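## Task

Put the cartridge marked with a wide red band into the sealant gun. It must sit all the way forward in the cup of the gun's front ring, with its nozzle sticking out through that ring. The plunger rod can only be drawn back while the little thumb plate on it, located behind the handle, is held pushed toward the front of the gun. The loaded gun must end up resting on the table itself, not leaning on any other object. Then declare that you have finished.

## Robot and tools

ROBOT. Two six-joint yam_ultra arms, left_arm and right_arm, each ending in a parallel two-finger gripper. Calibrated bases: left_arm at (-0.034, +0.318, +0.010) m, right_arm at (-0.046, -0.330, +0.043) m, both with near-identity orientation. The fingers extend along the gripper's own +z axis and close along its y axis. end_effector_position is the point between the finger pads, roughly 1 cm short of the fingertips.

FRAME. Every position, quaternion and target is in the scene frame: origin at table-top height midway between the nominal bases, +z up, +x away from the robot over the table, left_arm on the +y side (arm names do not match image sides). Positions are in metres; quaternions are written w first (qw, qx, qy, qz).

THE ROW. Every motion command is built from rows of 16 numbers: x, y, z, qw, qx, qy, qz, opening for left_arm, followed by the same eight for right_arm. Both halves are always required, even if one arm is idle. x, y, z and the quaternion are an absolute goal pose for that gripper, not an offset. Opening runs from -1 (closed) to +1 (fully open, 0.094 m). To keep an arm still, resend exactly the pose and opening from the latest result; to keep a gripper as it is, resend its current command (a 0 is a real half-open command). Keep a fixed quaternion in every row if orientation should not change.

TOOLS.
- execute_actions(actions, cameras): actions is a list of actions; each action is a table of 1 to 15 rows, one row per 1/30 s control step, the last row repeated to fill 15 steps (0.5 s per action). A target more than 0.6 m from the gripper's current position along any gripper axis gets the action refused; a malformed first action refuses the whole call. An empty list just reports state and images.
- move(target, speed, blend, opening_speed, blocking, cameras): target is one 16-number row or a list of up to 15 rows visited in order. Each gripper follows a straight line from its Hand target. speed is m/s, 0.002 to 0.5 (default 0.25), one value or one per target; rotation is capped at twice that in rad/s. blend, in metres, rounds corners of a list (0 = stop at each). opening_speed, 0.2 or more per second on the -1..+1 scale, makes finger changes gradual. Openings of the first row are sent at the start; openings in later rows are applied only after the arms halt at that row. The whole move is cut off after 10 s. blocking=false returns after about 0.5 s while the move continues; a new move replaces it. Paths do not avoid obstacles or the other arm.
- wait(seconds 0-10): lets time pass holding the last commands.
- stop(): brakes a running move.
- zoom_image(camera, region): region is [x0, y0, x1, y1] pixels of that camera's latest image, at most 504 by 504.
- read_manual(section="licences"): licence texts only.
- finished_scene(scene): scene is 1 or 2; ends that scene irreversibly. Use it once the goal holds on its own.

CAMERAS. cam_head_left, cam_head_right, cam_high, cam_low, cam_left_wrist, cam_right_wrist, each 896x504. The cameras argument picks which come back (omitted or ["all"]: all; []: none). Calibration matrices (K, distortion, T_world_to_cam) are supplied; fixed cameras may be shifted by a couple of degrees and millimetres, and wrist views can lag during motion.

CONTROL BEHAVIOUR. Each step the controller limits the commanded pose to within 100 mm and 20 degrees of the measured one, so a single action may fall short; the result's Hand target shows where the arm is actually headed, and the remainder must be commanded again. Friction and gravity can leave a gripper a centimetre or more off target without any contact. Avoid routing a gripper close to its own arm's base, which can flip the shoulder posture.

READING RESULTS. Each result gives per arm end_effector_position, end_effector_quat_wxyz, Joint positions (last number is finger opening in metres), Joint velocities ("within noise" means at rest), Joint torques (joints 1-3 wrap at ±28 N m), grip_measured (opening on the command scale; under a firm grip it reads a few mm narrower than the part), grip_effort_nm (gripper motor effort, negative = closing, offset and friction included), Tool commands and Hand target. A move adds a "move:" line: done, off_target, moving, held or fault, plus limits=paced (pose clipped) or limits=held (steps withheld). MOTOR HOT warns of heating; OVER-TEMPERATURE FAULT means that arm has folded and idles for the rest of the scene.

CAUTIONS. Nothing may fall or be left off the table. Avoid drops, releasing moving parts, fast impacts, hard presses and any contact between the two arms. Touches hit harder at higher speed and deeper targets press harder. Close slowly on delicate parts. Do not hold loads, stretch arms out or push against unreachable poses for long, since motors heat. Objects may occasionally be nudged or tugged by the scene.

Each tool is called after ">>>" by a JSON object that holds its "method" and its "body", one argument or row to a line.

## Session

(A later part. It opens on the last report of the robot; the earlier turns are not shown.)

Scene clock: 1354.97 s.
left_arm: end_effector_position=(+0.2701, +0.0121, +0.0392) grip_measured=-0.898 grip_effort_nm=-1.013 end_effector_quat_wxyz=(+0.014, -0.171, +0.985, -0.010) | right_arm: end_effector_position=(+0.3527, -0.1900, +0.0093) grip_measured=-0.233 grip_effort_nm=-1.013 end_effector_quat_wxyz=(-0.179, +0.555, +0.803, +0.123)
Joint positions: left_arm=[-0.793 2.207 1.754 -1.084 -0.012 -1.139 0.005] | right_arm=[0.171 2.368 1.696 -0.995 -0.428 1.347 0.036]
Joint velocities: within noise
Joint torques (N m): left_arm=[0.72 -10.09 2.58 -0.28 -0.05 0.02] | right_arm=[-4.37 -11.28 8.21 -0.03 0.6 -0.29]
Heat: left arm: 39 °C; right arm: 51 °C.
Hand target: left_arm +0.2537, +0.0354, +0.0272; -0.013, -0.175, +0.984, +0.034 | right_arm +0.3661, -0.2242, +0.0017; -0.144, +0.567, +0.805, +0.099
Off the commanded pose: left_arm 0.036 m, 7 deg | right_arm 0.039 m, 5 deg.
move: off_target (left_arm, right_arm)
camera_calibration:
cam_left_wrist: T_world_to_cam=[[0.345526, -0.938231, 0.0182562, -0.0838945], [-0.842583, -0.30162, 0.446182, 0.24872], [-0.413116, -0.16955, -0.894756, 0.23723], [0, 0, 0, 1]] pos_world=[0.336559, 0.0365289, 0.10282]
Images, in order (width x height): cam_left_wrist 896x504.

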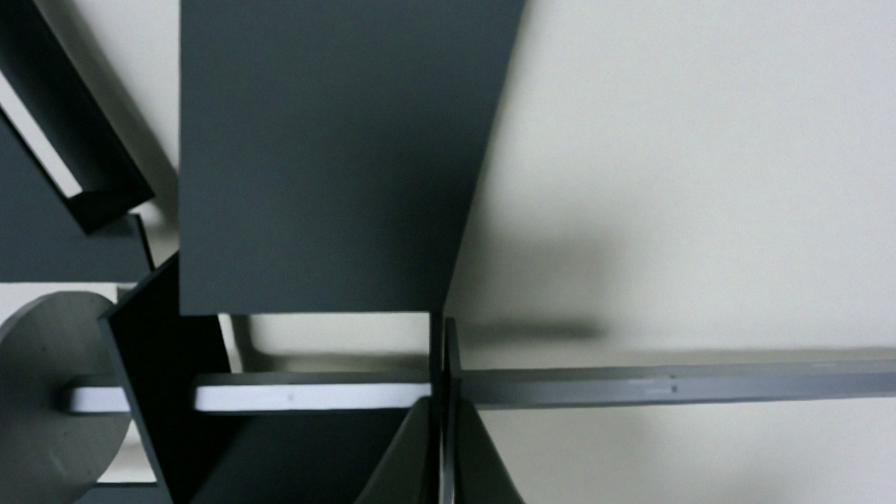

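>>> {"method": "move", "body": {
  "target": [
    [0.2650,0.0160,0.028,0,-0.1762,0.9843,0,-1,0.3560,-0.1970,0.003,-0.1425,0.5627,0.8081,0.0992,-0.6],
    [0.2650,0.0160,0.028,0,-0.1762,0.9843,0,-0.3,0.3560,-0.1970,0.003,-0.1425,0.5627,0.8081,0.0992,-0.6],
    [0.2650,0.0200,0.125,0,-0.1762,0.9843,0,-0.3,0.3560,-0.1970,0.003,-0.1425,0.5627,0.8081,0.0992,-0.6],
    [0.2520,0.0520,0.125,0,-0.1762,0.9843,0,1,0.3560,-0.1970,0.003,-0.1425,0.5627,0.8081,0.0992,-0.6]
  ],
  "speed": 0.08,
  "cameras": ["cam_left_wrist","cam_right_wrist"]
}}

Scene clock: 1448.83 s.
left_arm: end_effector_position=(+0.2498, +0.0552, +0.1094) grip_measured=+0.998 grip_effort_nm=0.110 end_effector_quat_wxyz=(-0.021, -0.184, +0.982, +0.025) | right_arm: end_effector_position=(+0.3523, -0.1886, +0.0091) grip_measured=-0.233 grip_effort_nm=-1.009 end_effector_quat_wxyz=(-0.173, +0.555, +0.805, +0.116)
Joint positions: left_arm=[-0.746 2.09 1.849 -1.394 0.003 -1.119 0.094] | right_arm=[0.182 2.365 1.696 -0.994 -0.41 1.357 0.036]
Joint velocities: within noise
Joint torques (N m): left_arm=[0.24 -13.04 5.2 0.18 -0.01 0.15] | right_arm=[0.35 -13.59 4 0.43 0.4 0.13]
Heat: left arm: 41 °C; right arm: 49 °C.
Hand target: left_arm +0.2527, +0.0547, +0.1251; -0.003, -0.179, +0.984, +0.004 | right_arm +0.3564, -0.1971, +0.0039; -0.143, +0.560, +0.810, +0.100
Off the commanded pose: left_arm 0.016 m, 4 deg | right_arm 0.011 m, 4 deg.
move: off_target (left_arm, right_arm); target 2's new opening was sent with left_arm's hand 0.013 m and 2 deg from that target; target 4's new opening was sent with left_arm's hand 0.016 m and 4 deg from that target
camera_calibration:
cam_left_wrist: T_world_to_cam=[[0.369605, -0.926958, -0.0643455, -0.0354043], [-0.795223, -0.351378, 0.494118, 0.199005], [-0.480637, -0.13146, -0.86701, 0.310692], [0, 0, 0, 1]] pos_world=[0.320669, 0.0779511, 0.168763]
cam_right_wrist: T_world_to_cam=[[-0.936949, -0.348869, 0.0204269, 0.264521], [-0.219494, 0.632959, 0.742418, 0.230029], [-0.271936, 0.691124, -0.669625, 0.314881], [0, 0, 0, 1]] pos_world=[0.38396, -0.270938, 0.0346709]
Images, in order (width x height): cam_left_wrist 896x504, cam_right_wrist 896x504.

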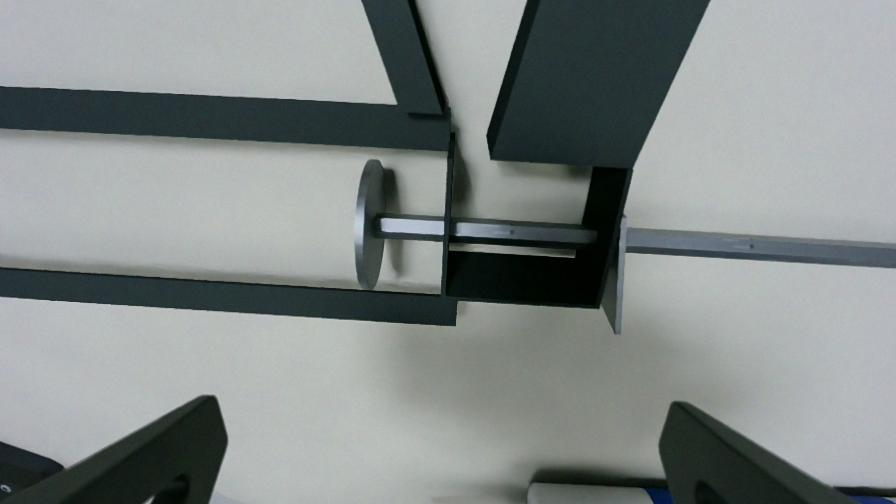

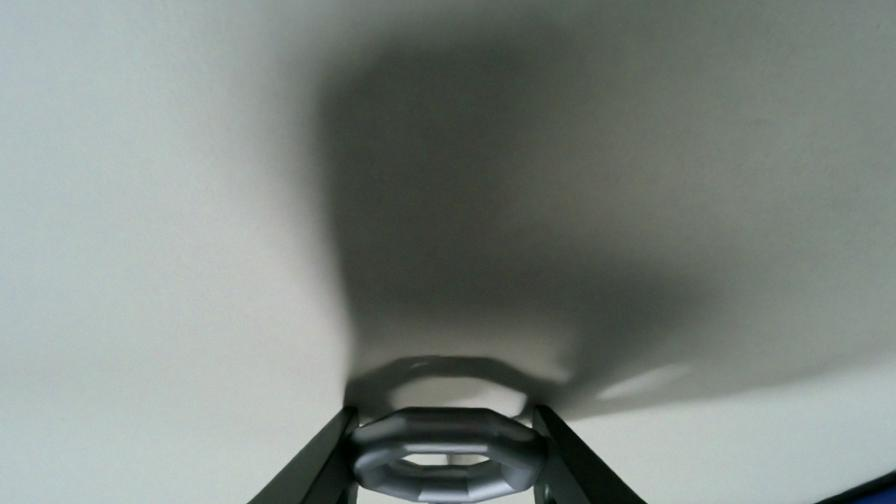

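>>> {"method": "move", "body": {
  "target": [
    [0.2560,0.0260,0.080,0,-0.1762,0.9843,0,0.85,0.3560,-0.1970,0.003,-0.1425,0.5627,0.8081,0.0992,-0.6],
    [0.2560,0.0260,0.050,0,-0.1762,0.9843,0,0.85,0.3560,-0.1970,0.003,-0.1425,0.5627,0.8081,0.0992,-0.6]
  ],
  "speed": 0.08,
  "cameras": ["cam_left_wrist"]
}}

Scene clock: 1476.80 s.
left_arm: end_effector_position=(+0.2521, +0.0292, +0.0578) grip_measured=+0.852 grip_effort_nm=-0.076 end_effector_quat_wxyz=(-0.003, -0.169, +0.986, +0.002) | right_arm: end_effector_position=(+0.3523, -0.1886, +0.0091) grip_measured=-0.233 grip_effort_nm=-1.009 end_effector_quat_wxyz=(-0.173, +0.555, +0.805, +0.116)
Joint positions: left_arm=[-0.789 2.132 1.709 -1.155 0.003 -1.131 0.087] | right_arm=[0.182 2.365 1.696 -0.994 -0.41 1.357 0.036]
Joint velocities: within noise
Joint torques (N m): left_arm=[-0.4 -8.55 5.53 0.37 -0.06 -0.16] | right_arm=[0.35 -13.45 4.04 0.41 0.39 0.14]
Heat: left arm: 39 °C; right arm: 54 °C.
Hand target: left_arm +0.2545, +0.0258, +0.0499; +0.000, -0.174, +0.985, +0.001 | right_arm +0.3560, -0.1970, +0.0034; -0.144, +0.561, +0.809, +0.100
Off the commanded pose: left_arm 0.009 m, 1 deg | right_arm 0.011 m, 4 deg.
move: off_target (right_arm)
camera_calibration:
cam_left_wrist: T_world_to_cam=[[0.342576, -0.939416, -0.01179, -0.0594653], [-0.825715, -0.307051, 0.473196, 0.224776], [-0.448148, -0.15237, -0.880878, 0.256902], [0, 0, 0, 1]] pos_world=[0.321102, 0.0522991, 0.119235]
Images, in order (width x height): cam_left_wrist 896x504.

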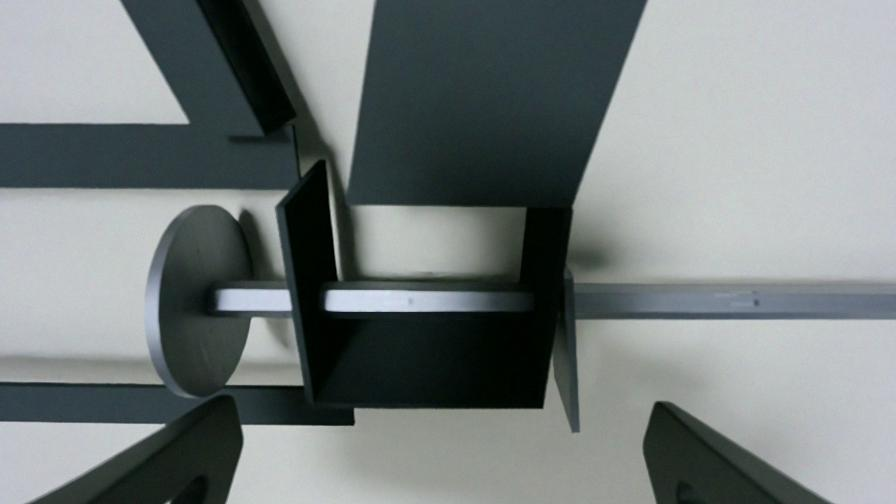

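>>> {"method": "move", "body": {
  "target": [
    [0.2535,0.0250,0.050,0,-0.1762,0.9843,0,0.55,0.3560,-0.1970,0.003,-0.1425,0.5627,0.8081,0.0992,-0.6],
    [0.2535,0.0250,0.034,0,-0.1762,0.9843,0,0.55,0.3560,-0.1970,0.003,-0.1425,0.5627,0.8081,0.0992,-0.6]
  ],
  "speed": 0.06,
  "cameras": ["cam_left_wrist"]
}}

Scene clock: 1494.80 s.
left_arm: end_effector_position=(+0.2527, +0.0286, +0.0436) grip_measured=+0.552 grip_effort_nm=-0.081 end_effector_quat_wxyz=(-0.001, -0.172, +0.985, -0.001) | right_arm: end_effector_position=(+0.3523, -0.1886, +0.0091) grip_measured=-0.233 grip_effort_nm=-1.009 end_effector_quat_wxyz=(-0.173, +0.556, +0.805, +0.116)
Joint positions: left_arm=[-0.789 2.141 1.666 -1.096 0.003 -1.137 0.073] | right_arm=[0.182 2.365 1.696 -0.994 -0.41 1.359 0.036]
Joint velocities: within noise
Joint torques (N m): left_arm=[-0.47 -8.31 5.15 0.39 -0.02 -0.14] | right_arm=[0.36 -13.44 4.07 0.41 0.4 0.18]
Heat: left arm: 38 °C; right arm: 55 °C.
Hand target: left_arm +0.2535, +0.0251, +0.0344; +0.000, -0.176, +0.984, -0.001 | right_arm +0.3560, -0.1970, +0.0034; -0.144, +0.563, +0.808, +0.099
Off the commanded pose: left_arm 0.010 m, 1 deg | right_arm 0.011 m, 4 deg.
move: off_target (right_arm)
camera_calibration:
cam_left_wrist: T_world_to_cam=[[0.348372, -0.937336, -0.00623267, -0.0621748], [-0.825859, -0.310072, 0.47097, 0.232013], [-0.44339, -0.158926, -0.882127, 0.24363], [0, 0, 0, 1]] pos_world=[0.321293, 0.0523812, 0.105253]
Images, in order (width x height): cam_left_wrist 896x504.

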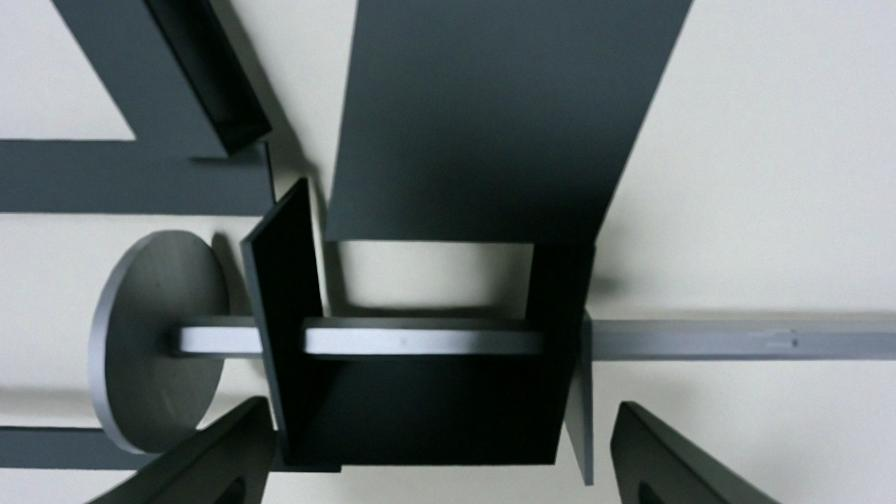

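>>> {"method": "move", "body": {
  "target": [
    [0.2515,0.0270,0.030,0,-0.1762,0.9843,0,0.62,0.3560,-0.1970,0.003,-0.1425,0.5627,0.8081,0.0992,-0.6],
    [0.2515,0.0275,0.021,0,-0.1762,0.9843,0,0.62,0.3560,-0.1970,0.003,-0.1425,0.5627,0.8081,0.0992,-0.6]
  ],
  "speed": 0.05,
  "cameras": ["cam_left_wrist"]
}}

Scene clock: 1507.87 s.
left_arm: end_effector_position=(+0.2513, +0.0318, +0.0313) grip_measured=+0.618 grip_effort_nm=0.100 end_effector_quat_wxyz=(-0.001, -0.174, +0.985, -0.001) | right_arm: end_effector_position=(+0.3523, -0.1886, +0.0091) grip_measured=-0.233 grip_effort_nm=-1.009 end_effector_quat_wxyz=(-0.173, +0.556, +0.805, +0.116)
Joint positions: left_arm=[-0.786 2.141 1.616 -1.046 0.003 -1.137 0.076] | right_arm=[0.182 2.365 1.696 -0.994 -0.41 1.359 0.036]
Joint velocities: within noise
Joint torques (N m): left_arm=[-0.54 -8.17 5.22 0.4 -0.02 -0.12] | right_arm=[0.36 -13.44 4.08 0.41 0.4 0.17]
Heat: left arm: 36 °C; right arm: 55 °C.
Hand target: left_arm +0.2516, +0.0292, +0.0210; -0.001, -0.178, +0.984, +0.001 | right_arm +0.3560, -0.1970, +0.0034; -0.144, +0.563, +0.808, +0.099
Off the commanded pose: left_arm 0.011 m, 0 deg | right_arm 0.011 m, 4 deg.
move: off_target (left_arm, right_arm)
camera_calibration:
cam_left_wrist: T_world_to_cam=[[0.351246, -0.936262, -0.00623267, -0.0595039], [-0.824903, -0.312604, 0.47097, 0.23748], [-0.4429, -0.160285, -0.882127, 0.232543], [0, 0, 0, 1]] pos_world=[0.319792, 0.0557993, 0.092915]
Images, in order (width x height): cam_left_wrist 896x504.

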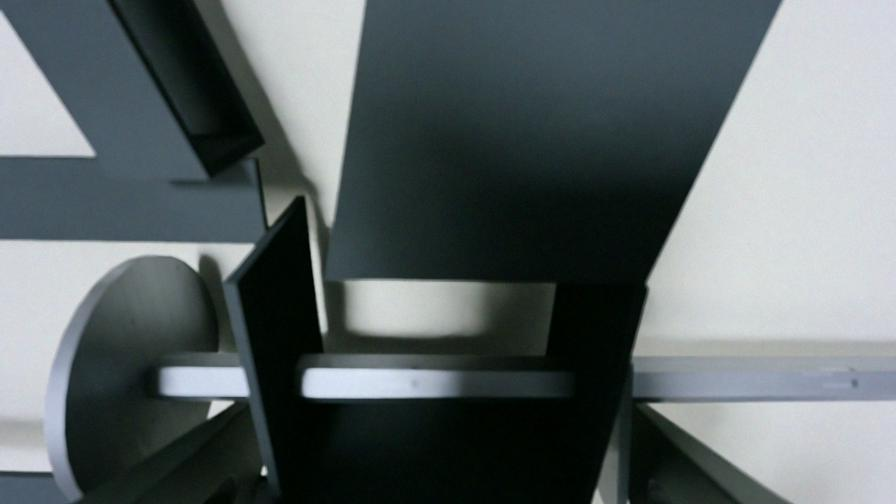

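>>> {"method": "move", "body": {
  "target": [
    [0.2525,0.0270,0.019,0,-0.1762,0.9843,0,0.05,0.3560,-0.1970,0.003,-0.1425,0.5627,0.8081,0.0992,-0.6]
  ],
  "speed": 0.05,
  "opening_speed": 0.35,
  "cameras": []
}}

>>> {"method": "move", "body": {
  "target": [
    [0.2470,0.0450,0.021,0,-0.1762,0.9843,0,0.0,0.3660,-0.2220,0.001,-0.1425,0.5627,0.8081,0.0992,-0.6]
  ],
  "speed": 0.04,
  "cameras": ["cam_left_wrist"]
}}

Scene clock: 1527.23 s.
left_arm: end_effector_position=(+0.2523, +0.0312, +0.0283) grip_measured=+0.179 grip_effort_nm=-1.018 end_effector_quat_wxyz=(-0.001, -0.172, +0.985, +0.000) | right_arm: end_effector_position=(+0.3524, -0.1888, +0.0090) grip_measured=-0.233 grip_effort_nm=-1.009 end_effector_quat_wxyz=(-0.173, +0.556, +0.805, +0.115)
Joint positions: left_arm=[-0.786 2.149 1.616 -1.038 0.002 -1.134 0.055] | right_arm=[0.182 2.365 1.696 -0.994 -0.408 1.359 0.036]
Joint velocities: within noise
Joint torques (N m): left_arm=[-0.57 -8.18 5.31 0.33 -0.04 -0.16] | right_arm=[0.35 -13.44 4.05 0.4 0.38 0.17]
Heat: left arm: 36 °C; right arm: 55 °C.
Hand target: left_arm +0.2524, +0.0275, +0.0188; +0.000, -0.176, +0.984, +0.001 | right_arm +0.3559, -0.1971, +0.0034; -0.144, +0.563, +0.808, +0.099
Off the commanded pose: left_arm 0.010 m, 0 deg | right_arm 0.011 m, 4 deg.
move: off_target (right_arm)
No camera images: "cameras" was empty.

Scene clock: 1528.83 s.
left_arm: end_effector_position=(+0.2499, +0.0353, +0.0280) grip_measured=+0.179 grip_effort_nm=-1.018 end_effector_quat_wxyz=(+0.010, -0.171, +0.985, -0.004) | right_arm: end_effector_position=(+0.3529, -0.1893, +0.0105) grip_measured=-0.233 grip_effort_nm=-1.009 end_effector_quat_wxyz=(-0.178, +0.553, +0.804, +0.124)
Joint positions: left_arm=[-0.789 2.115 1.56 -0.998 -0.012 -1.134 0.055] | right_arm=[0.173 2.365 1.696 -0.995 -0.428 1.345 0.036]
Joint velocities: within noise
Joint torques (N m): left_arm=[0.87 -10.15 2.74 0.29 0.02 0.04] | right_arm=[-3.84 -11.49 7.36 0.04 0.58 -0.21]
Heat: left arm: 36 °C; right arm: 55 °C.
Hand target: left_arm +0.2460, +0.0438, +0.0217; +0.003, -0.173, +0.985, +0.001 | right_arm +0.3644, -0.2208, +0.0021; -0.145, +0.567, +0.805, +0.099
Off the commanded pose: left_arm 0.012 m, 1 deg | right_arm 0.036 m, 5 deg.
move: off_target (left_arm, right_arm)
camera_calibration:
cam_left_wrist: T_world_to_cam=[[0.345648, -0.938355, 0.00418043, -0.054597], [-0.837772, -0.306585, 0.451823, 0.242565], [-0.422689, -0.159674, -0.892098, 0.224768], [0, 0, 0, 1]] pos_world=[0.317092, 0.0590249, 0.0911466]
Images, in order (width x height): cam_left_wrist 896x504.

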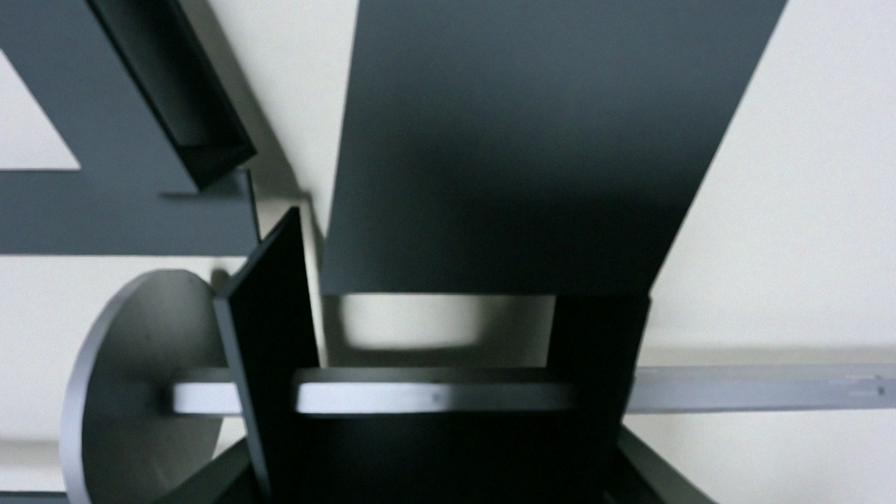

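>>> {"method": "move", "body": {
  "target": [
    [0.2430,0.0560,0.021,0,-0.1762,0.9843,0,0.0,0.3690,-0.2300,0.001,-0.1425,0.5627,0.8081,0.0992,-0.6]
  ],
  "speed": 0.04,
  "cameras": ["cam_left_wrist"]
}}

Scene clock: 1546.00 s.
left_arm: end_effector_position=(+0.2473, +0.0435, +0.0285) grip_measured=+0.179 grip_effort_nm=-1.013 end_effector_quat_wxyz=(+0.012, -0.171, +0.985, -0.008) | right_arm: end_effector_position=(+0.3533, -0.1898, +0.0133) grip_measured=-0.233 grip_effort_nm=-1.009 end_effector_quat_wxyz=(-0.184, +0.551, +0.804, +0.130)
Joint positions: left_arm=[-0.778 2.078 1.505 -0.97 -0.01 -1.123 0.055] | right_arm=[0.165 2.365 1.702 -1.006 -0.445 1.331 0.036]
Joint velocities: within noise
Joint torques (N m): left_arm=[1.46 -9.85 2.63 0.22 0.12 0.12] | right_arm=[-4.83 -11.07 7.97 0.02 0.76 -0.35]
Heat: left arm: 39 °C; right arm: 53 °C.
Hand target: left_arm +0.2427, +0.0553, +0.0214; -0.001, -0.176, +0.984, -0.001 | right_arm +0.3671, -0.2292, +0.0027; -0.143, +0.563, +0.807, +0.100
Off the commanded pose: left_arm 0.015 m, 2 deg | right_arm 0.045 m, 6 deg.
move: off_target (left_arm, right_arm)
camera_calibration:
cam_left_wrist: T_world_to_cam=[[0.345571, -0.938303, 0.0129682, -0.0462354], [-0.840264, -0.303253, 0.449437, 0.243234], [-0.417776, -0.166209, -0.893218, 0.22456], [0, 0, 0, 1]] pos_world=[0.314174, 0.0677024, 0.091862]
Images, in order (width x height): cam_left_wrist 896x504.

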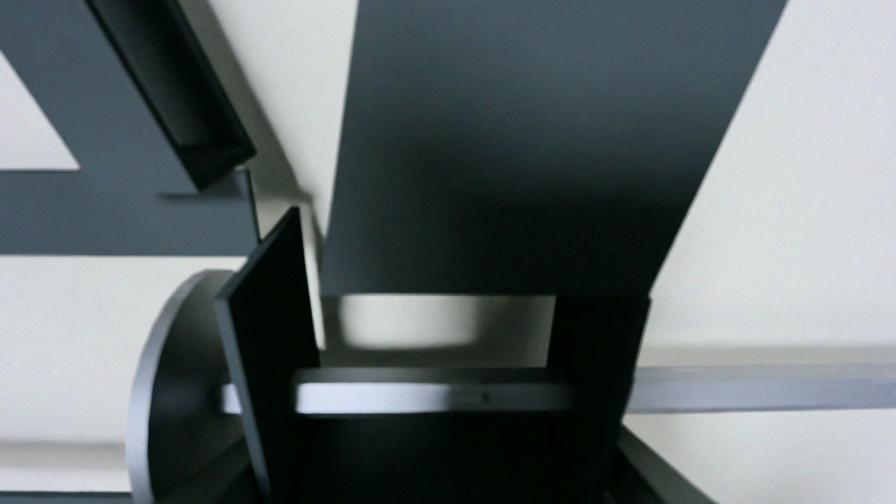

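>>> {"method": "move", "body": {
  "target": [
    [0.2525,0.0380,0.021,0,-0.1762,0.9843,0,0.0,0.3570,-0.1990,0.003,-0.1425,0.5627,0.8081,0.0992,-0.6],
    [0.2525,0.0380,0.021,0,-0.1762,0.9843,0,0.42,0.3570,-0.1990,0.003,-0.1425,0.5627,0.8081,0.0992,-0.6],
    [0.2525,0.0400,0.085,0,-0.1762,0.9843,0,0.42,0.3570,-0.1990,0.003,-0.1425,0.5627,0.8081,0.0992,-0.6],
    [0.2510,0.0440,0.060,0,-0.1762,0.9843,0,0.97,0.3570,-0.1990,0.003,-0.1425,0.5627,0.8081,0.0992,-0.6]
  ],
  "speed": 0.08,
  "cameras": ["cam_left_wrist"]
}}

Scene clock: 1576.87 s.
left_arm: end_effector_position=(+0.2517, +0.0328, +0.0521) grip_measured=+0.968 grip_effort_nm=0.134 end_effector_quat_wxyz=(-0.005, -0.177, +0.984, -0.011) | right_arm: end_effector_position=(+0.3530, -0.1878, +0.0094) grip_measured=-0.233 grip_effort_nm=-1.009 end_effector_quat_wxyz=(-0.172, +0.556, +0.805, +0.117)
Joint positions: left_arm=[-0.775 2.107 1.648 -1.099 0.022 -1.134 0.092] | right_arm=[0.183 2.365 1.698 -0.992 -0.41 1.36 0.036]
Joint velocities: within noise
Joint torques (N m): left_arm=[0.64 -11.34 5.23 -0.02 -0.14 0.02] | right_arm=[-0.21 -13.31 4.22 0.37 0.4 0.11]
Heat: left arm: 38 °C; right arm: 52 °C.
Hand target: left_arm +0.2519, +0.0414, +0.0595; +0.000, -0.181, +0.983, -0.005 | right_arm +0.3571, -0.1992, +0.0035; -0.143, +0.563, +0.808, +0.099
Off the commanded pose: left_arm 0.014 m, 1 deg | right_arm 0.013 m, 4 deg.
move: off_target (left_arm, right_arm)
camera_calibration:
cam_left_wrist: T_world_to_cam=[[0.358329, -0.933511, 0.0125707, -0.0614565], [-0.820538, -0.308485, 0.481202, 0.226612], [-0.445329, -0.182744, -0.87652, 0.252366], [0, 0, 0, 1]] pos_world=[0.320352, 0.0586543, 0.11293]
Images, in order (width x height): cam_left_wrist 896x504.

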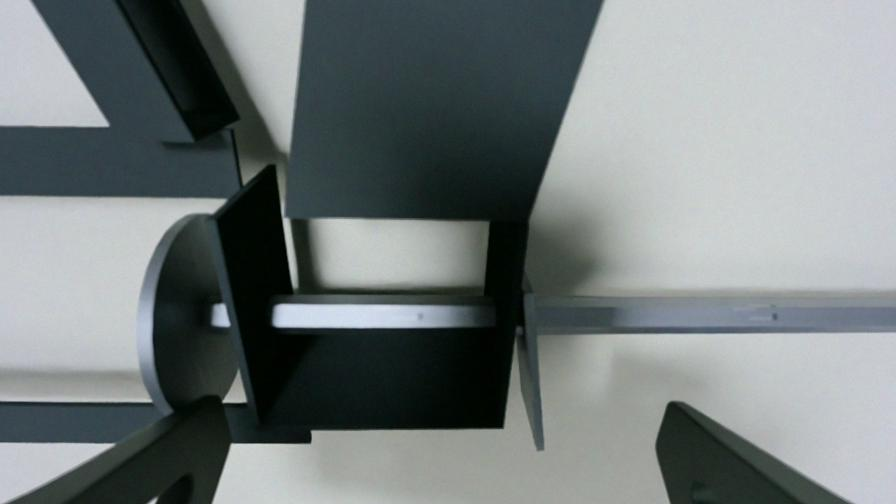

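>>> {"method": "move", "body": {
  "target": [
    [0.2465,0.0590,0.060,0,-0.1762,0.9843,0,0.97,0.3570,-0.1990,0.003,-0.1425,0.5627,0.8081,0.0992,-0.6]
  ],
  "speed": 0.08,
  "cameras": ["cam_left_wrist"]
}}

Scene clock: 1590.07 s.
left_arm: end_effector_position=(+0.2515, +0.0331, +0.0509) grip_measured=+0.968 grip_effort_nm=0.129 end_effector_quat_wxyz=(-0.001, -0.172, +0.985, -0.030) | right_arm: end_effector_position=(+0.3530, -0.1878, +0.0094) grip_measured=-0.233 grip_effort_nm=-1.009 end_effector_quat_wxyz=(-0.172, +0.556, +0.805, +0.117)
Joint positions: left_arm=[-0.769 2.073 1.589 -1.039 0.036 -1.119 0.092] | right_arm=[0.183 2.365 1.698 -0.992 -0.41 1.36 0.036]
Joint velocities: within noise
Joint torques (N m): left_arm=[1.7 -12.36 3.82 -0.38 -0.31 0.15] | right_arm=[-0.18 -13.3 4.25 0.36 0.4 0.11]
Heat: left arm: 39 °C; right arm: 54 °C.
Hand target: left_arm +0.2468, +0.0580, +0.0590; -0.001, -0.176, +0.984, +0.000 | right_arm +0.3570, -0.1990, +0.0034; -0.144, +0.563, +0.808, +0.099
Off the commanded pose: left_arm 0.028 m, 3 deg | right_arm 0.013 m, 4 deg.
move: off_target (left_arm, right_arm)
camera_calibration:
cam_left_wrist: T_world_to_cam=[[0.348842, -0.935816, 0.0505667, -0.0605703], [-0.831159, -0.283998, 0.478038, 0.229127], [-0.432995, -0.208789, -0.876883, 0.248961], [0, 0, 0, 1]] pos_world=[0.31937, 0.0603694, 0.111841]
Images, in order (width x height): cam_left_wrist 896x504.

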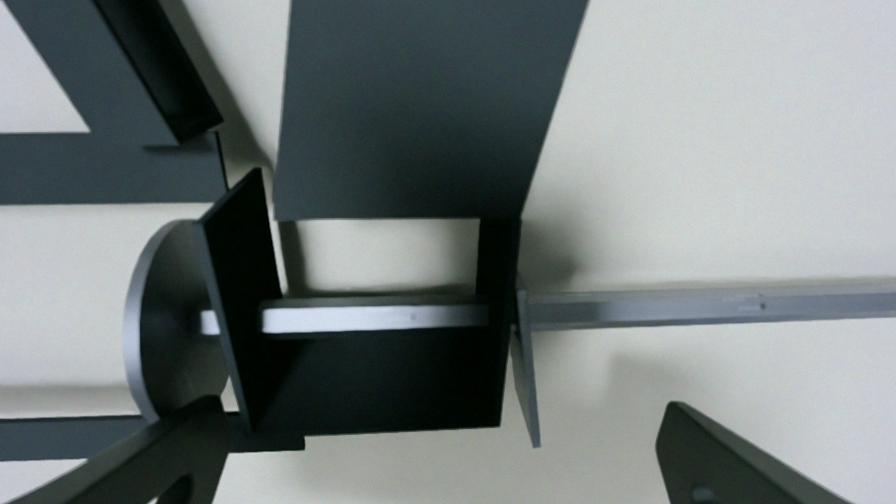

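>>> {"method": "move", "body": {
  "target": [
    [0.2515,0.0400,0.080,0,-0.1762,0.9843,0,0.97,0.3570,-0.1990,0.003,-0.1425,0.5627,0.8081,0.0992,-0.6],
    [0.2480,0.0560,0.085,0,-0.1762,0.9843,0,0.97,0.3570,-0.1990,0.003,-0.1425,0.5627,0.8081,0.0992,-0.6]
  ],
  "speed": 0.08,
  "cameras": ["cam_left_wrist"]
}}

Scene clock: 1600.47 s.
left_arm: end_effector_position=(+0.2502, +0.0511, +0.0684) grip_measured=+0.968 grip_effort_nm=0.110 end_effector_quat_wxyz=(-0.015, -0.184, +0.983, +0.002) | right_arm: end_effector_position=(+0.3530, -0.1878, +0.0094) grip_measured=-0.233 grip_effort_nm=-1.009 end_effector_quat_wxyz=(-0.172, +0.556, +0.805, +0.117)
Joint positions: left_arm=[-0.744 2.073 1.662 -1.181 0.022 -1.117 0.092] | right_arm=[0.183 2.365 1.698 -0.992 -0.41 1.36 0.036]
Joint velocities: within noise
Joint torques (N m): left_arm=[0.49 -12.88 5.19 -0.14 -0.21 0.13] | right_arm=[-0.2 -13.3 4.25 0.36 0.39 0.11]
Heat: left arm: 40 °C; right arm: 55 °C.
Hand target: left_arm +0.2493, +0.0596, +0.0843; -0.003, -0.181, +0.984, +0.003 | right_arm +0.3570, -0.1990, +0.0034; -0.144, +0.563, +0.808, +0.099
Off the commanded pose: left_arm 0.017 m, 2 deg | right_arm 0.013 m, 4 deg.
move: off_target (left_arm, right_arm)
camera_calibration:
cam_left_wrist: T_world_to_cam=[[0.371123, -0.928416, -0.0176564, -0.0454602], [-0.804324, -0.330904, 0.493524, 0.219445], [-0.464038, -0.168956, -0.869553, 0.272766], [0, 0, 0, 1]] pos_world=[0.31995, 0.0764947, 0.12808]
Images, in order (width x height): cam_left_wrist 896x504.

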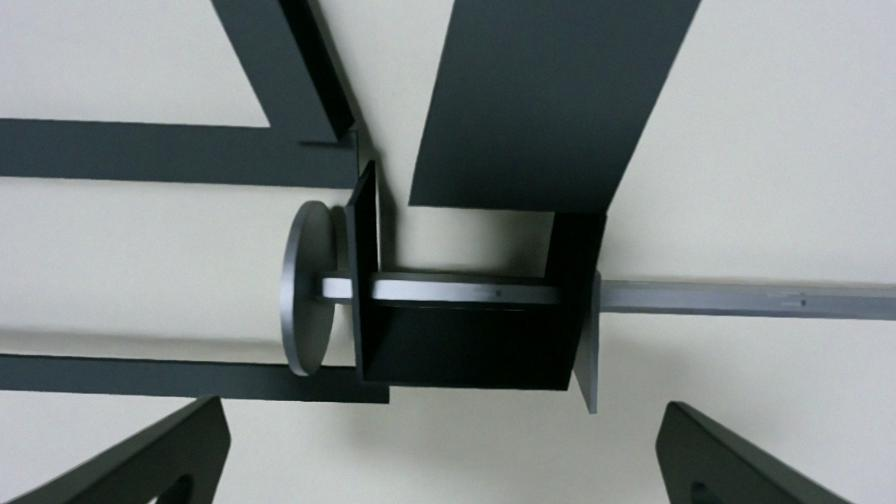

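>>> {"method": "move", "body": {
  "target": [
    [0.2440,0.0540,0.070,0,-0.1762,0.9843,0,0.99,0.3570,-0.1990,0.003,-0.1425,0.5627,0.8081,0.0992,-0.6],
    [0.2440,0.0540,0.056,0,-0.1762,0.9843,0,0.99,0.3570,-0.1990,0.003,-0.1425,0.5627,0.8081,0.0992,-0.6]
  ],
  "speed": 0.08,
  "cameras": ["cam_left_wrist"]
}}

Scene clock: 1628.43 s.
left_arm: end_effector_position=(+0.2337, +0.0574, +0.0455) grip_measured=+0.988 grip_effort_nm=0.100 end_effector_quat_wxyz=(-0.028, -0.172, +0.985, +0.021) | right_arm: end_effector_position=(+0.3530, -0.1878, +0.0094) grip_measured=-0.233 grip_effort_nm=-1.009 end_effector_quat_wxyz=(-0.172, +0.556, +0.805, +0.117)
Joint positions: left_arm=[-0.763 2.073 1.566 -1.13 0.02 -1.11 0.093] | right_arm=[0.183 2.365 1.698 -0.992 -0.41 1.36 0.036]
Joint velocities: within noise
Joint torques (N m): left_arm=[-0.49 -11.84 4.93 0.35 -0.23 0.01] | right_arm=[-0.2 -13.3 4.23 0.36 0.4 0.11]
Heat: left arm: 42 °C; right arm: 55 °C.
Hand target: left_arm +0.2419, +0.0521, +0.0565; +0.000, -0.169, +0.986, +0.001 | right_arm +0.3570, -0.1990, +0.0034; -0.144, +0.563, +0.808, +0.099
Off the commanded pose: left_arm 0.015 m, 4 deg | right_arm 0.013 m, 4 deg.
move: off_target (left_arm, right_arm)
camera_calibration:
cam_left_wrist: T_world_to_cam=[[0.345556, -0.936598, -0.0580894, -0.025635], [-0.79715, -0.325642, 0.508438, 0.216896], [-0.495118, -0.129388, -0.859137, 0.250759], [0, 0, 0, 1]] pos_world=[0.305912, 0.0790657, 0.103669]
Images, in order (width x height): cam_left_wrist 896x504.

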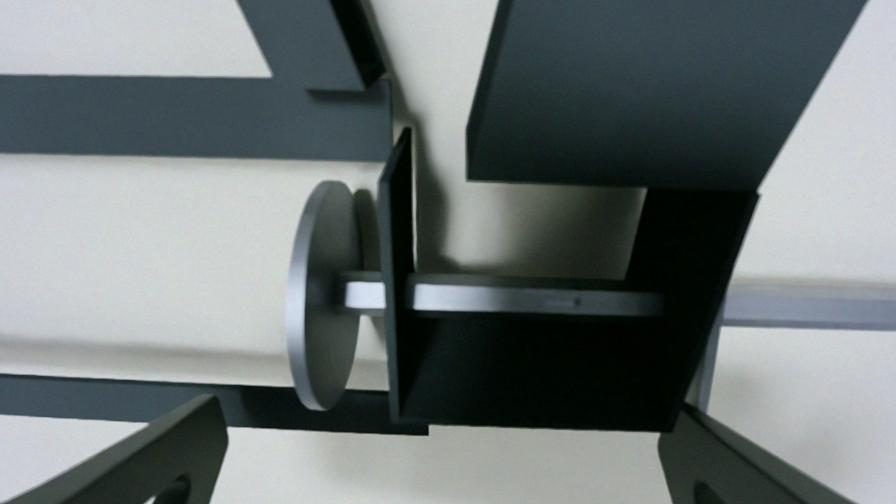

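>>> {"method": "move", "body": {
  "target": [
    [0.2480,0.0490,0.075,0,-0.1762,0.9843,0,0.99,0.3570,-0.1990,0.003,-0.1425,0.5627,0.8081,0.0992,-0.6],
    [0.2510,0.0470,0.060,0,-0.1762,0.9843,0,0.99,0.3570,-0.1990,0.003,-0.1425,0.5627,0.8081,0.0992,-0.6]
  ],
  "speed": 0.08,
  "cameras": ["cam_left_wrist"]
}}

Scene clock: 1637.87 s.
left_arm: end_effector_position=(+0.2420, +0.0511, +0.0559) grip_measured=+0.988 grip_effort_nm=0.110 end_effector_quat_wxyz=(-0.019, -0.173, +0.985, +0.008) | right_arm: end_effector_position=(+0.3530, -0.1878, +0.0094) grip_measured=-0.233 grip_effort_nm=-1.004 end_effector_quat_wxyz=(-0.172, +0.556, +0.805, +0.117)
Joint positions: left_arm=[-0.76 2.073 1.611 -1.144 0.02 -1.11 0.093] | right_arm=[0.183 2.365 1.698 -0.992 -0.41 1.36 0.036]
Joint velocities: within noise
Joint torques (N m): left_arm=[0.01 -9.55 6.76 0.24 -0.21 -0.08] | right_arm=[-0.17 -13.29 4.25 0.36 0.4 0.11]
Heat: left arm: 42 °C; right arm: 56 °C.
Hand target: left_arm +0.2514, +0.0480, +0.0598; -0.001, -0.178, +0.984, +0.000 | right_arm +0.3570, -0.1990, +0.0034; -0.144, +0.563, +0.808, +0.099
Off the commanded pose: left_arm 0.011 m, 2 deg | right_arm 0.013 m, 4 deg.
move: off_target (left_arm, right_arm)
camera_calibration:
cam_left_wrist: T_world_to_cam=[[0.349412, -0.936472, -0.0305201, -0.0362765], [-0.807314, -0.317434, 0.497474, 0.218757], [-0.475559, -0.149184, -0.866942, 0.259768], [0, 0, 0, 1]] pos_world=[0.312816, 0.0742222, 0.11527]
Images, in order (width x height): cam_left_wrist 896x504.

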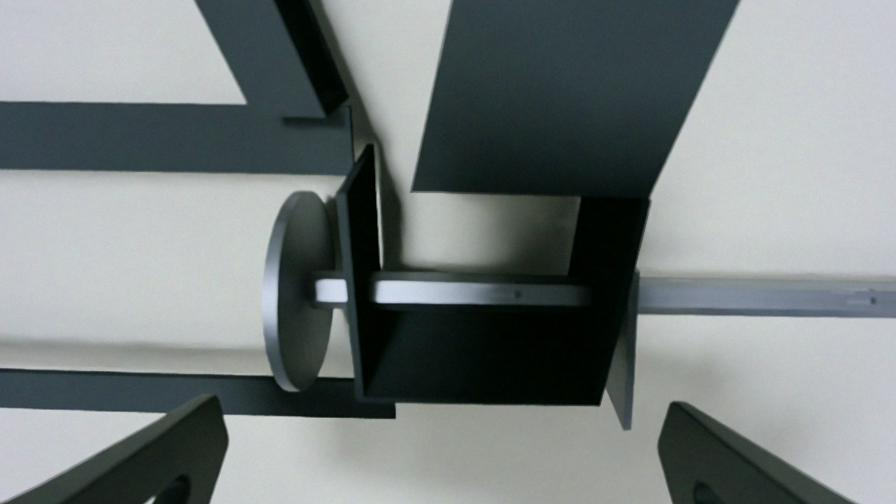

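>>> {"method": "move", "body": {
  "target": [
    [0.2510,0.0470,0.044,0,-0.1762,0.9843,0,1,0.3570,-0.1990,0.003,-0.1425,0.5627,0.8081,0.0992,-0.6]
  ],
  "speed": 0.05,
  "cameras": ["cam_left_wrist"]
}}

Scene clock: 1648.73 s.
left_arm: end_effector_position=(+0.2461, +0.0472, +0.0505) grip_measured=+0.998 grip_effort_nm=0.095 end_effector_quat_wxyz=(-0.011, -0.173, +0.985, -0.003) | right_arm: end_effector_position=(+0.3530, -0.1878, +0.0094) grip_measured=-0.233 grip_effort_nm=-1.004 end_effector_quat_wxyz=(-0.172, +0.556, +0.805, +0.117)
Joint positions: left_arm=[-0.76 2.073 1.589 -1.095 0.02 -1.11 0.094] | right_arm=[0.183 2.365 1.698 -0.992 -0.41 1.36 0.036]
Joint velocities: within noise
Joint torques (N m): left_arm=[-0.06 -8.4 5.09 0.37 -0.18 -0.07] | right_arm=[-0.18 -13.29 4.26 0.37 0.4 0.11]
Heat: left arm: 40 °C; right arm: 56 °C.
Hand target: left_arm +0.2510, +0.0470, +0.0442; +0.000, -0.176, +0.984, +0.000 | right_arm +0.3570, -0.1990, +0.0034; -0.144, +0.563, +0.808, +0.099
Off the commanded pose: left_arm 0.008 m, 1 deg | right_arm 0.013 m, 4 deg.
move: off_target (right_arm)
camera_calibration:
cam_left_wrist: T_world_to_cam=[[0.349773, -0.936817, -0.00568241, -0.0428148], [-0.81715, -0.30805, 0.487207, 0.226001], [-0.458174, -0.165769, -0.873268, 0.253241], [0, 0, 0, 1]] pos_world=[0.315681, 0.0714893, 0.110795]
Images, in order (width x height): cam_left_wrist 896x504.

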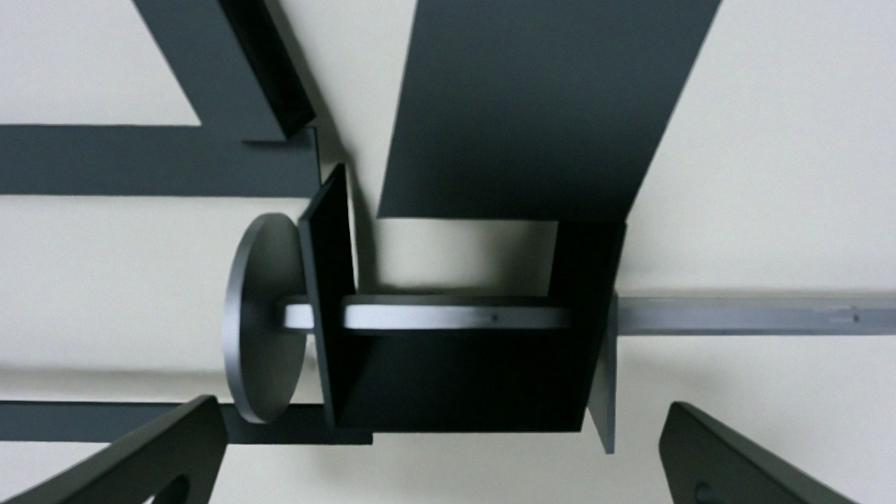

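>>> {"method": "move", "body": {
  "target": [
    [0.2470,0.0540,0.050,0,-0.1762,0.9843,0,1,0.3570,-0.1990,0.003,-0.1425,0.5627,0.8081,0.0992,-0.6]
  ],
  "speed": 0.05,
  "cameras": ["cam_left_wrist"]
}}

Scene clock: 1657.73 s.
left_arm: end_effector_position=(+0.2400, +0.0522, +0.0439) grip_measured=+0.998 grip_effort_nm=0.100 end_effector_quat_wxyz=(-0.018, -0.173, +0.985, +0.007) | right_arm: end_effector_position=(+0.3530, -0.1878, +0.0094) grip_measured=-0.233 grip_effort_nm=-1.004 end_effector_quat_wxyz=(-0.172, +0.556, +0.805, +0.117)
Joint positions: left_arm=[-0.761 2.073 1.562 -1.092 0.02 -1.111 0.094] | right_arm=[0.183 2.365 1.698 -0.992 -0.41 1.36 0.036]
Joint velocities: within noise
Joint torques (N m): left_arm=[0.27 -10.85 4.97 0.24 -0.17 -0.03] | right_arm=[-0.18 -13.3 4.26 0.37 0.4 0.11]
Heat: left arm: 39 °C; right arm: 56 °C.
Hand target: left_arm +0.2464, +0.0537, +0.0497; +0.000, -0.176, +0.984, +0.000 | right_arm +0.3570, -0.1990, +0.0034; -0.144, +0.563, +0.808, +0.099
Off the commanded pose: left_arm 0.009 m, 2 deg | right_arm 0.013 m, 4 deg.
move: off_target (right_arm)
camera_calibration:
cam_left_wrist: T_world_to_cam=[[0.349476, -0.936533, -0.0278108, -0.0349909], [-0.808423, -0.316409, 0.496324, 0.223717], [-0.473623, -0.15097, -0.867692, 0.248196], [0, 0, 0, 1]] pos_world=[0.310638, 0.0754862, 0.103348]
Images, in order (width x height): cam_left_wrist 896x504.

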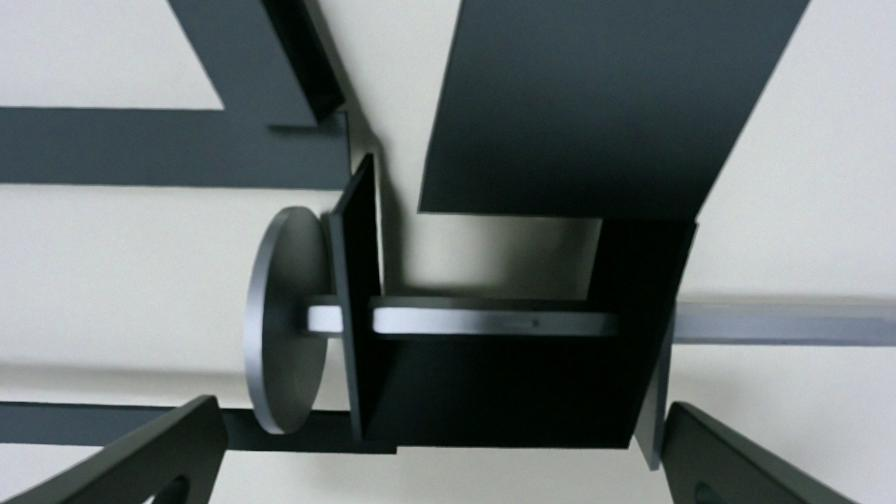

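>>> {"method": "move", "body": {
  "target": [
    [0.2485,0.0510,0.036,0,-0.1762,0.9843,0,1,0.3570,-0.1990,0.003,-0.1425,0.5627,0.8081,0.0992,-0.6]
  ],
  "speed": 0.05,
  "cameras": ["cam_left_wrist"]
}}

Scene clock: 1669.70 s.
left_arm: end_effector_position=(+0.2421, +0.0501, +0.0397) grip_measured=+0.998 grip_effort_nm=0.100 end_effector_quat_wxyz=(-0.013, -0.173, +0.985, +0.000) | right_arm: end_effector_position=(+0.3530, -0.1878, +0.0094) grip_measured=-0.233 grip_effort_nm=-1.009 end_effector_quat_wxyz=(-0.172, +0.556, +0.805, +0.117)
Joint positions: left_arm=[-0.761 2.073 1.545 -1.058 0.02 -1.111 0.094] | right_arm=[0.183 2.365 1.698 -0.992 -0.41 1.36 0.036]
Joint velocities: within noise
Joint torques (N m): left_arm=[0.25 -8.85 5.01 0.33 -0.16 -0.05] | right_arm=[-0.18 -13.29 4.25 0.36 0.4 0.11]
Heat: left arm: 40 °C; right arm: 56 °C.
Hand target: left_arm +0.2483, +0.0511, +0.0361; +0.000, -0.176, +0.984, +0.000 | right_arm +0.3570, -0.1990, +0.0034; -0.144, +0.563, +0.808, +0.099
Off the commanded pose: left_arm 0.007 m, 2 deg | right_arm 0.013 m, 4 deg.
move: off_target (right_arm)
camera_calibration:
cam_left_wrist: T_world_to_cam=[[0.349722, -0.936768, -0.0126214, -0.0384744], [-0.814436, -0.310655, 0.490089, 0.228317], [-0.463021, -0.161116, -0.871581, 0.24337], [0, 0, 0, 1]] pos_world=[0.31209, 0.0740968, 0.0997351]
Images, in order (width x height): cam_left_wrist 896x504.

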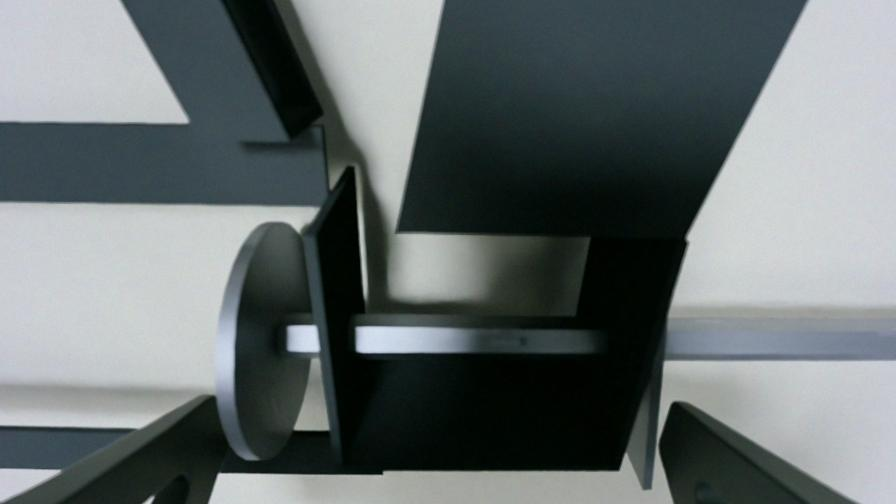

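>>> {"method": "move", "body": {
  "target": [
    [0.2490,0.0500,0.026,0,-0.1762,0.9843,0,1,0.3570,-0.1990,0.003,-0.1425,0.5627,0.8081,0.0992,-0.6]
  ],
  "speed": 0.05,
  "cameras": ["cam_left_wrist"]
}}

Scene clock: 1686.90 s.
left_arm: end_effector_position=(+0.2447, +0.0497, +0.0352) grip_measured=+0.998 grip_effort_nm=0.100 end_effector_quat_wxyz=(-0.008, -0.174, +0.985, -0.005) | right_arm: end_effector_position=(+0.3530, -0.1878, +0.0094) grip_measured=-0.233 grip_effort_nm=-1.004 end_effector_quat_wxyz=(-0.172, +0.556, +0.805, +0.117)
Joint positions: left_arm=[-0.758 2.073 1.527 -1.026 0.019 -1.11 0.094] | right_arm=[0.183 2.365 1.698 -0.992 -0.41 1.36 0.036]
Joint velocities: within noise
Joint torques (N m): left_arm=[0.06 -7.83 5.09 0.36 -0.17 -0.04] | right_arm=[-0.2 -13.29 4.26 0.36 0.4 0.11]
Heat: left arm: 39 °C; right arm: 56 °C.
Hand target: left_arm +0.2494, +0.0511, +0.0263; +0.000, -0.177, +0.984, +0.000 | right_arm +0.3570, -0.1990, +0.0034; -0.144, +0.563, +0.808, +0.099
Off the commanded pose: left_arm 0.010 m, 1 deg | right_arm 0.013 m, 4 deg.
move: off_target (right_arm)
camera_calibration:
cam_left_wrist: T_world_to_cam=[[0.351221, -0.936292, -0.000831121, -0.0405704], [-0.819351, -0.307783, 0.483667, 0.233723], [-0.453109, -0.169193, -0.875252, 0.238674], [0, 0, 0, 1]] pos_world=[0.313896, 0.0743323, 0.0958225]
Images, in order (width x height): cam_left_wrist 896x504.

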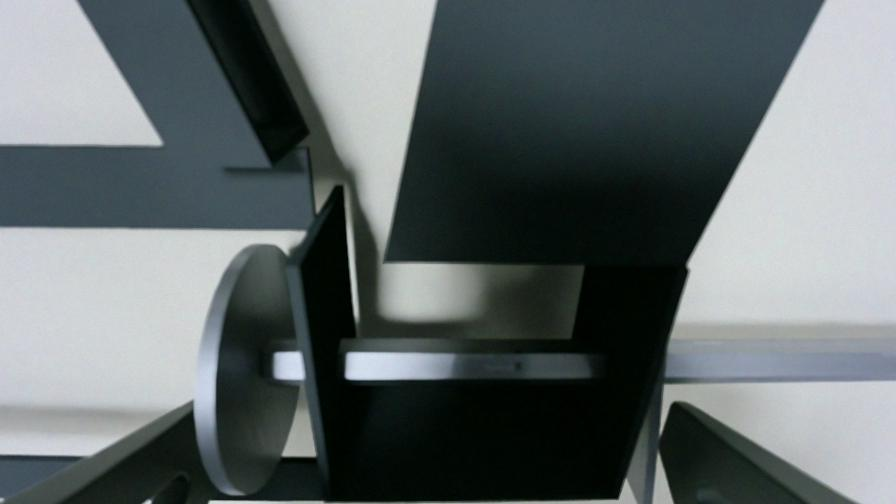

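>>> {"method": "move", "body": {
  "target": [
    [0.2450,0.0495,0.022,0,-0.1762,0.9843,0,1,0.3570,-0.1990,0.003,-0.1425,0.5627,0.8081,0.0992,-0.6]
  ],
  "speed": 0.05,
  "cameras": ["cam_left_wrist"]
}}

Scene clock: 1705.13 s.
left_arm: end_effector_position=(+0.2451, +0.0528, +0.0297) grip_measured=+0.998 grip_effort_nm=0.090 end_effector_quat_wxyz=(-0.005, -0.175, +0.985, -0.003) | right_arm: end_effector_position=(+0.3530, -0.1878, +0.0094) grip_measured=-0.233 grip_effort_nm=-1.013 end_effector_quat_wxyz=(-0.172, +0.556, +0.805, +0.117)
Joint positions: left_arm=[-0.755 2.073 1.504 -1.003 0.011 -1.11 0.094] | right_arm=[0.183 2.365 1.698 -0.992 -0.41 1.36 0.036]
Joint velocities: within noise
Joint torques (N m): left_arm=[-0.76 -8.1 4.9 0.38 -0.14 -0.11] | right_arm=[-0.18 -13.3 4.26 0.36 0.4 0.11]
Heat: left arm: 38 °C; right arm: 56 °C.
Hand target: left_arm +0.2462, +0.0514, +0.0219; +0.002, -0.178, +0.984, +0.002 | right_arm +0.3570, -0.1990, +0.0034; -0.144, +0.563, +0.808, +0.099
Off the commanded pose: left_arm 0.008 m, 1 deg | right_arm 0.013 m, 4 deg.
move: off_target (right_arm)
camera_calibration:
cam_left_wrist: T_world_to_cam=[[0.354092, -0.935201, -0.00417836, -0.0384917], [-0.820939, -0.312963, 0.477611, 0.238557], [-0.44797, -0.165688, -0.878561, 0.23321], [0, 0, 0, 1]] pos_world=[0.313941, 0.0773021, 0.0907907]
Images, in order (width x height): cam_left_wrist 896x504.

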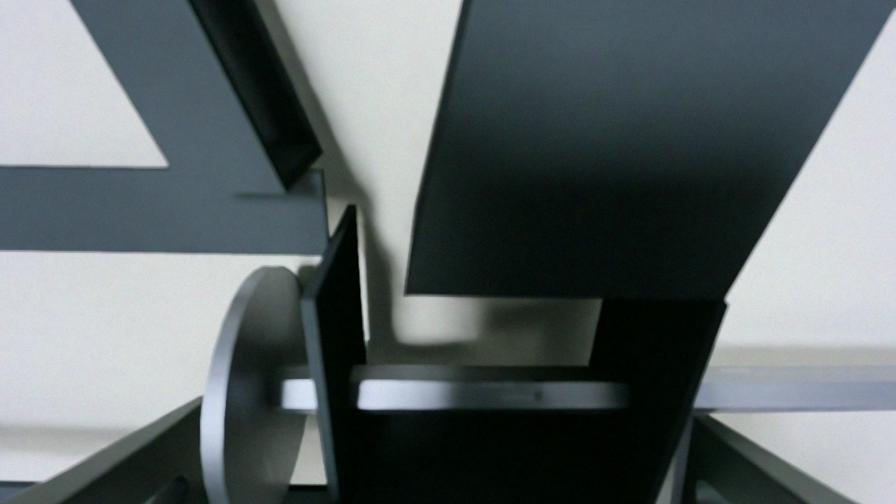

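>>> {"method": "move", "body": {
  "target": [
    [0.2445,0.0495,0.022,0,-0.1762,0.9843,0,0.62,0.3570,-0.1990,0.003,-0.1425,0.5627,0.8081,0.0992,-0.6]
  ],
  "speed": 0.05,
  "opening_speed": 0.3,
  "cameras": ["cam_left_wrist"]
}}

Scene clock: 1721.70 s.
left_arm: end_effector_position=(+0.2476, +0.0477, +0.0298) grip_measured=+0.625 grip_effort_nm=-0.252 end_effector_quat_wxyz=(+0.000, -0.174, +0.985, -0.013) | right_arm: end_effector_position=(+0.3530, -0.1881, +0.0093) grip_measured=-0.233 grip_effort_nm=-1.009 end_effector_quat_wxyz=(-0.172, +0.556, +0.805, +0.116)
Joint positions: left_arm=[-0.758 2.073 1.504 -0.981 0.016 -1.111 0.076] | right_arm=[0.183 2.365 1.698 -0.992 -0.408 1.36 0.036]
Joint velocities: within noise
Joint torques (N m): left_arm=[-0.83 -8.27 5 0.22 -0.08 -0.11] | right_arm=[-0.18 -13.27 4.25 0.36 0.39 0.11]
Heat: left arm: 37 °C; right arm: 56 °C.
Hand target: left_arm +0.2443, +0.0494, +0.0223; -0.002, -0.177, +0.984, -0.001 | right_arm +0.3570, -0.1991, +0.0034; -0.144, +0.563, +0.808, +0.099
Off the commanded pose: left_arm 0.009 m, 1 deg | right_arm 0.013 m, 4 deg.
move: off_target (right_arm)
camera_calibration:
cam_left_wrist: T_world_to_cam=[[0.352538, -0.93564, 0.0171432, -0.0443979], [-0.827315, -0.303057, 0.472975, 0.240212], [-0.437339, -0.180925, -0.880909, 0.231687], [0, 0, 0, 1]] pos_world=[0.315709, 0.0731753, 0.0912416]
Images, in order (width x height): cam_left_wrist 896x504.

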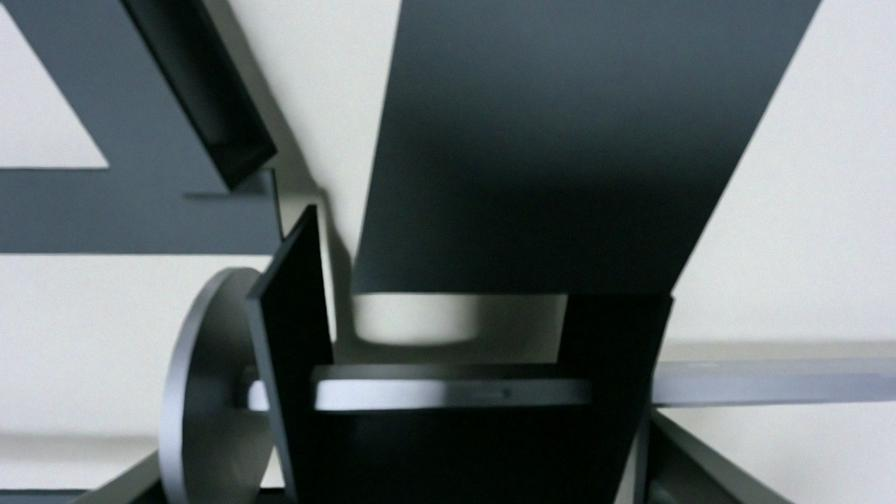

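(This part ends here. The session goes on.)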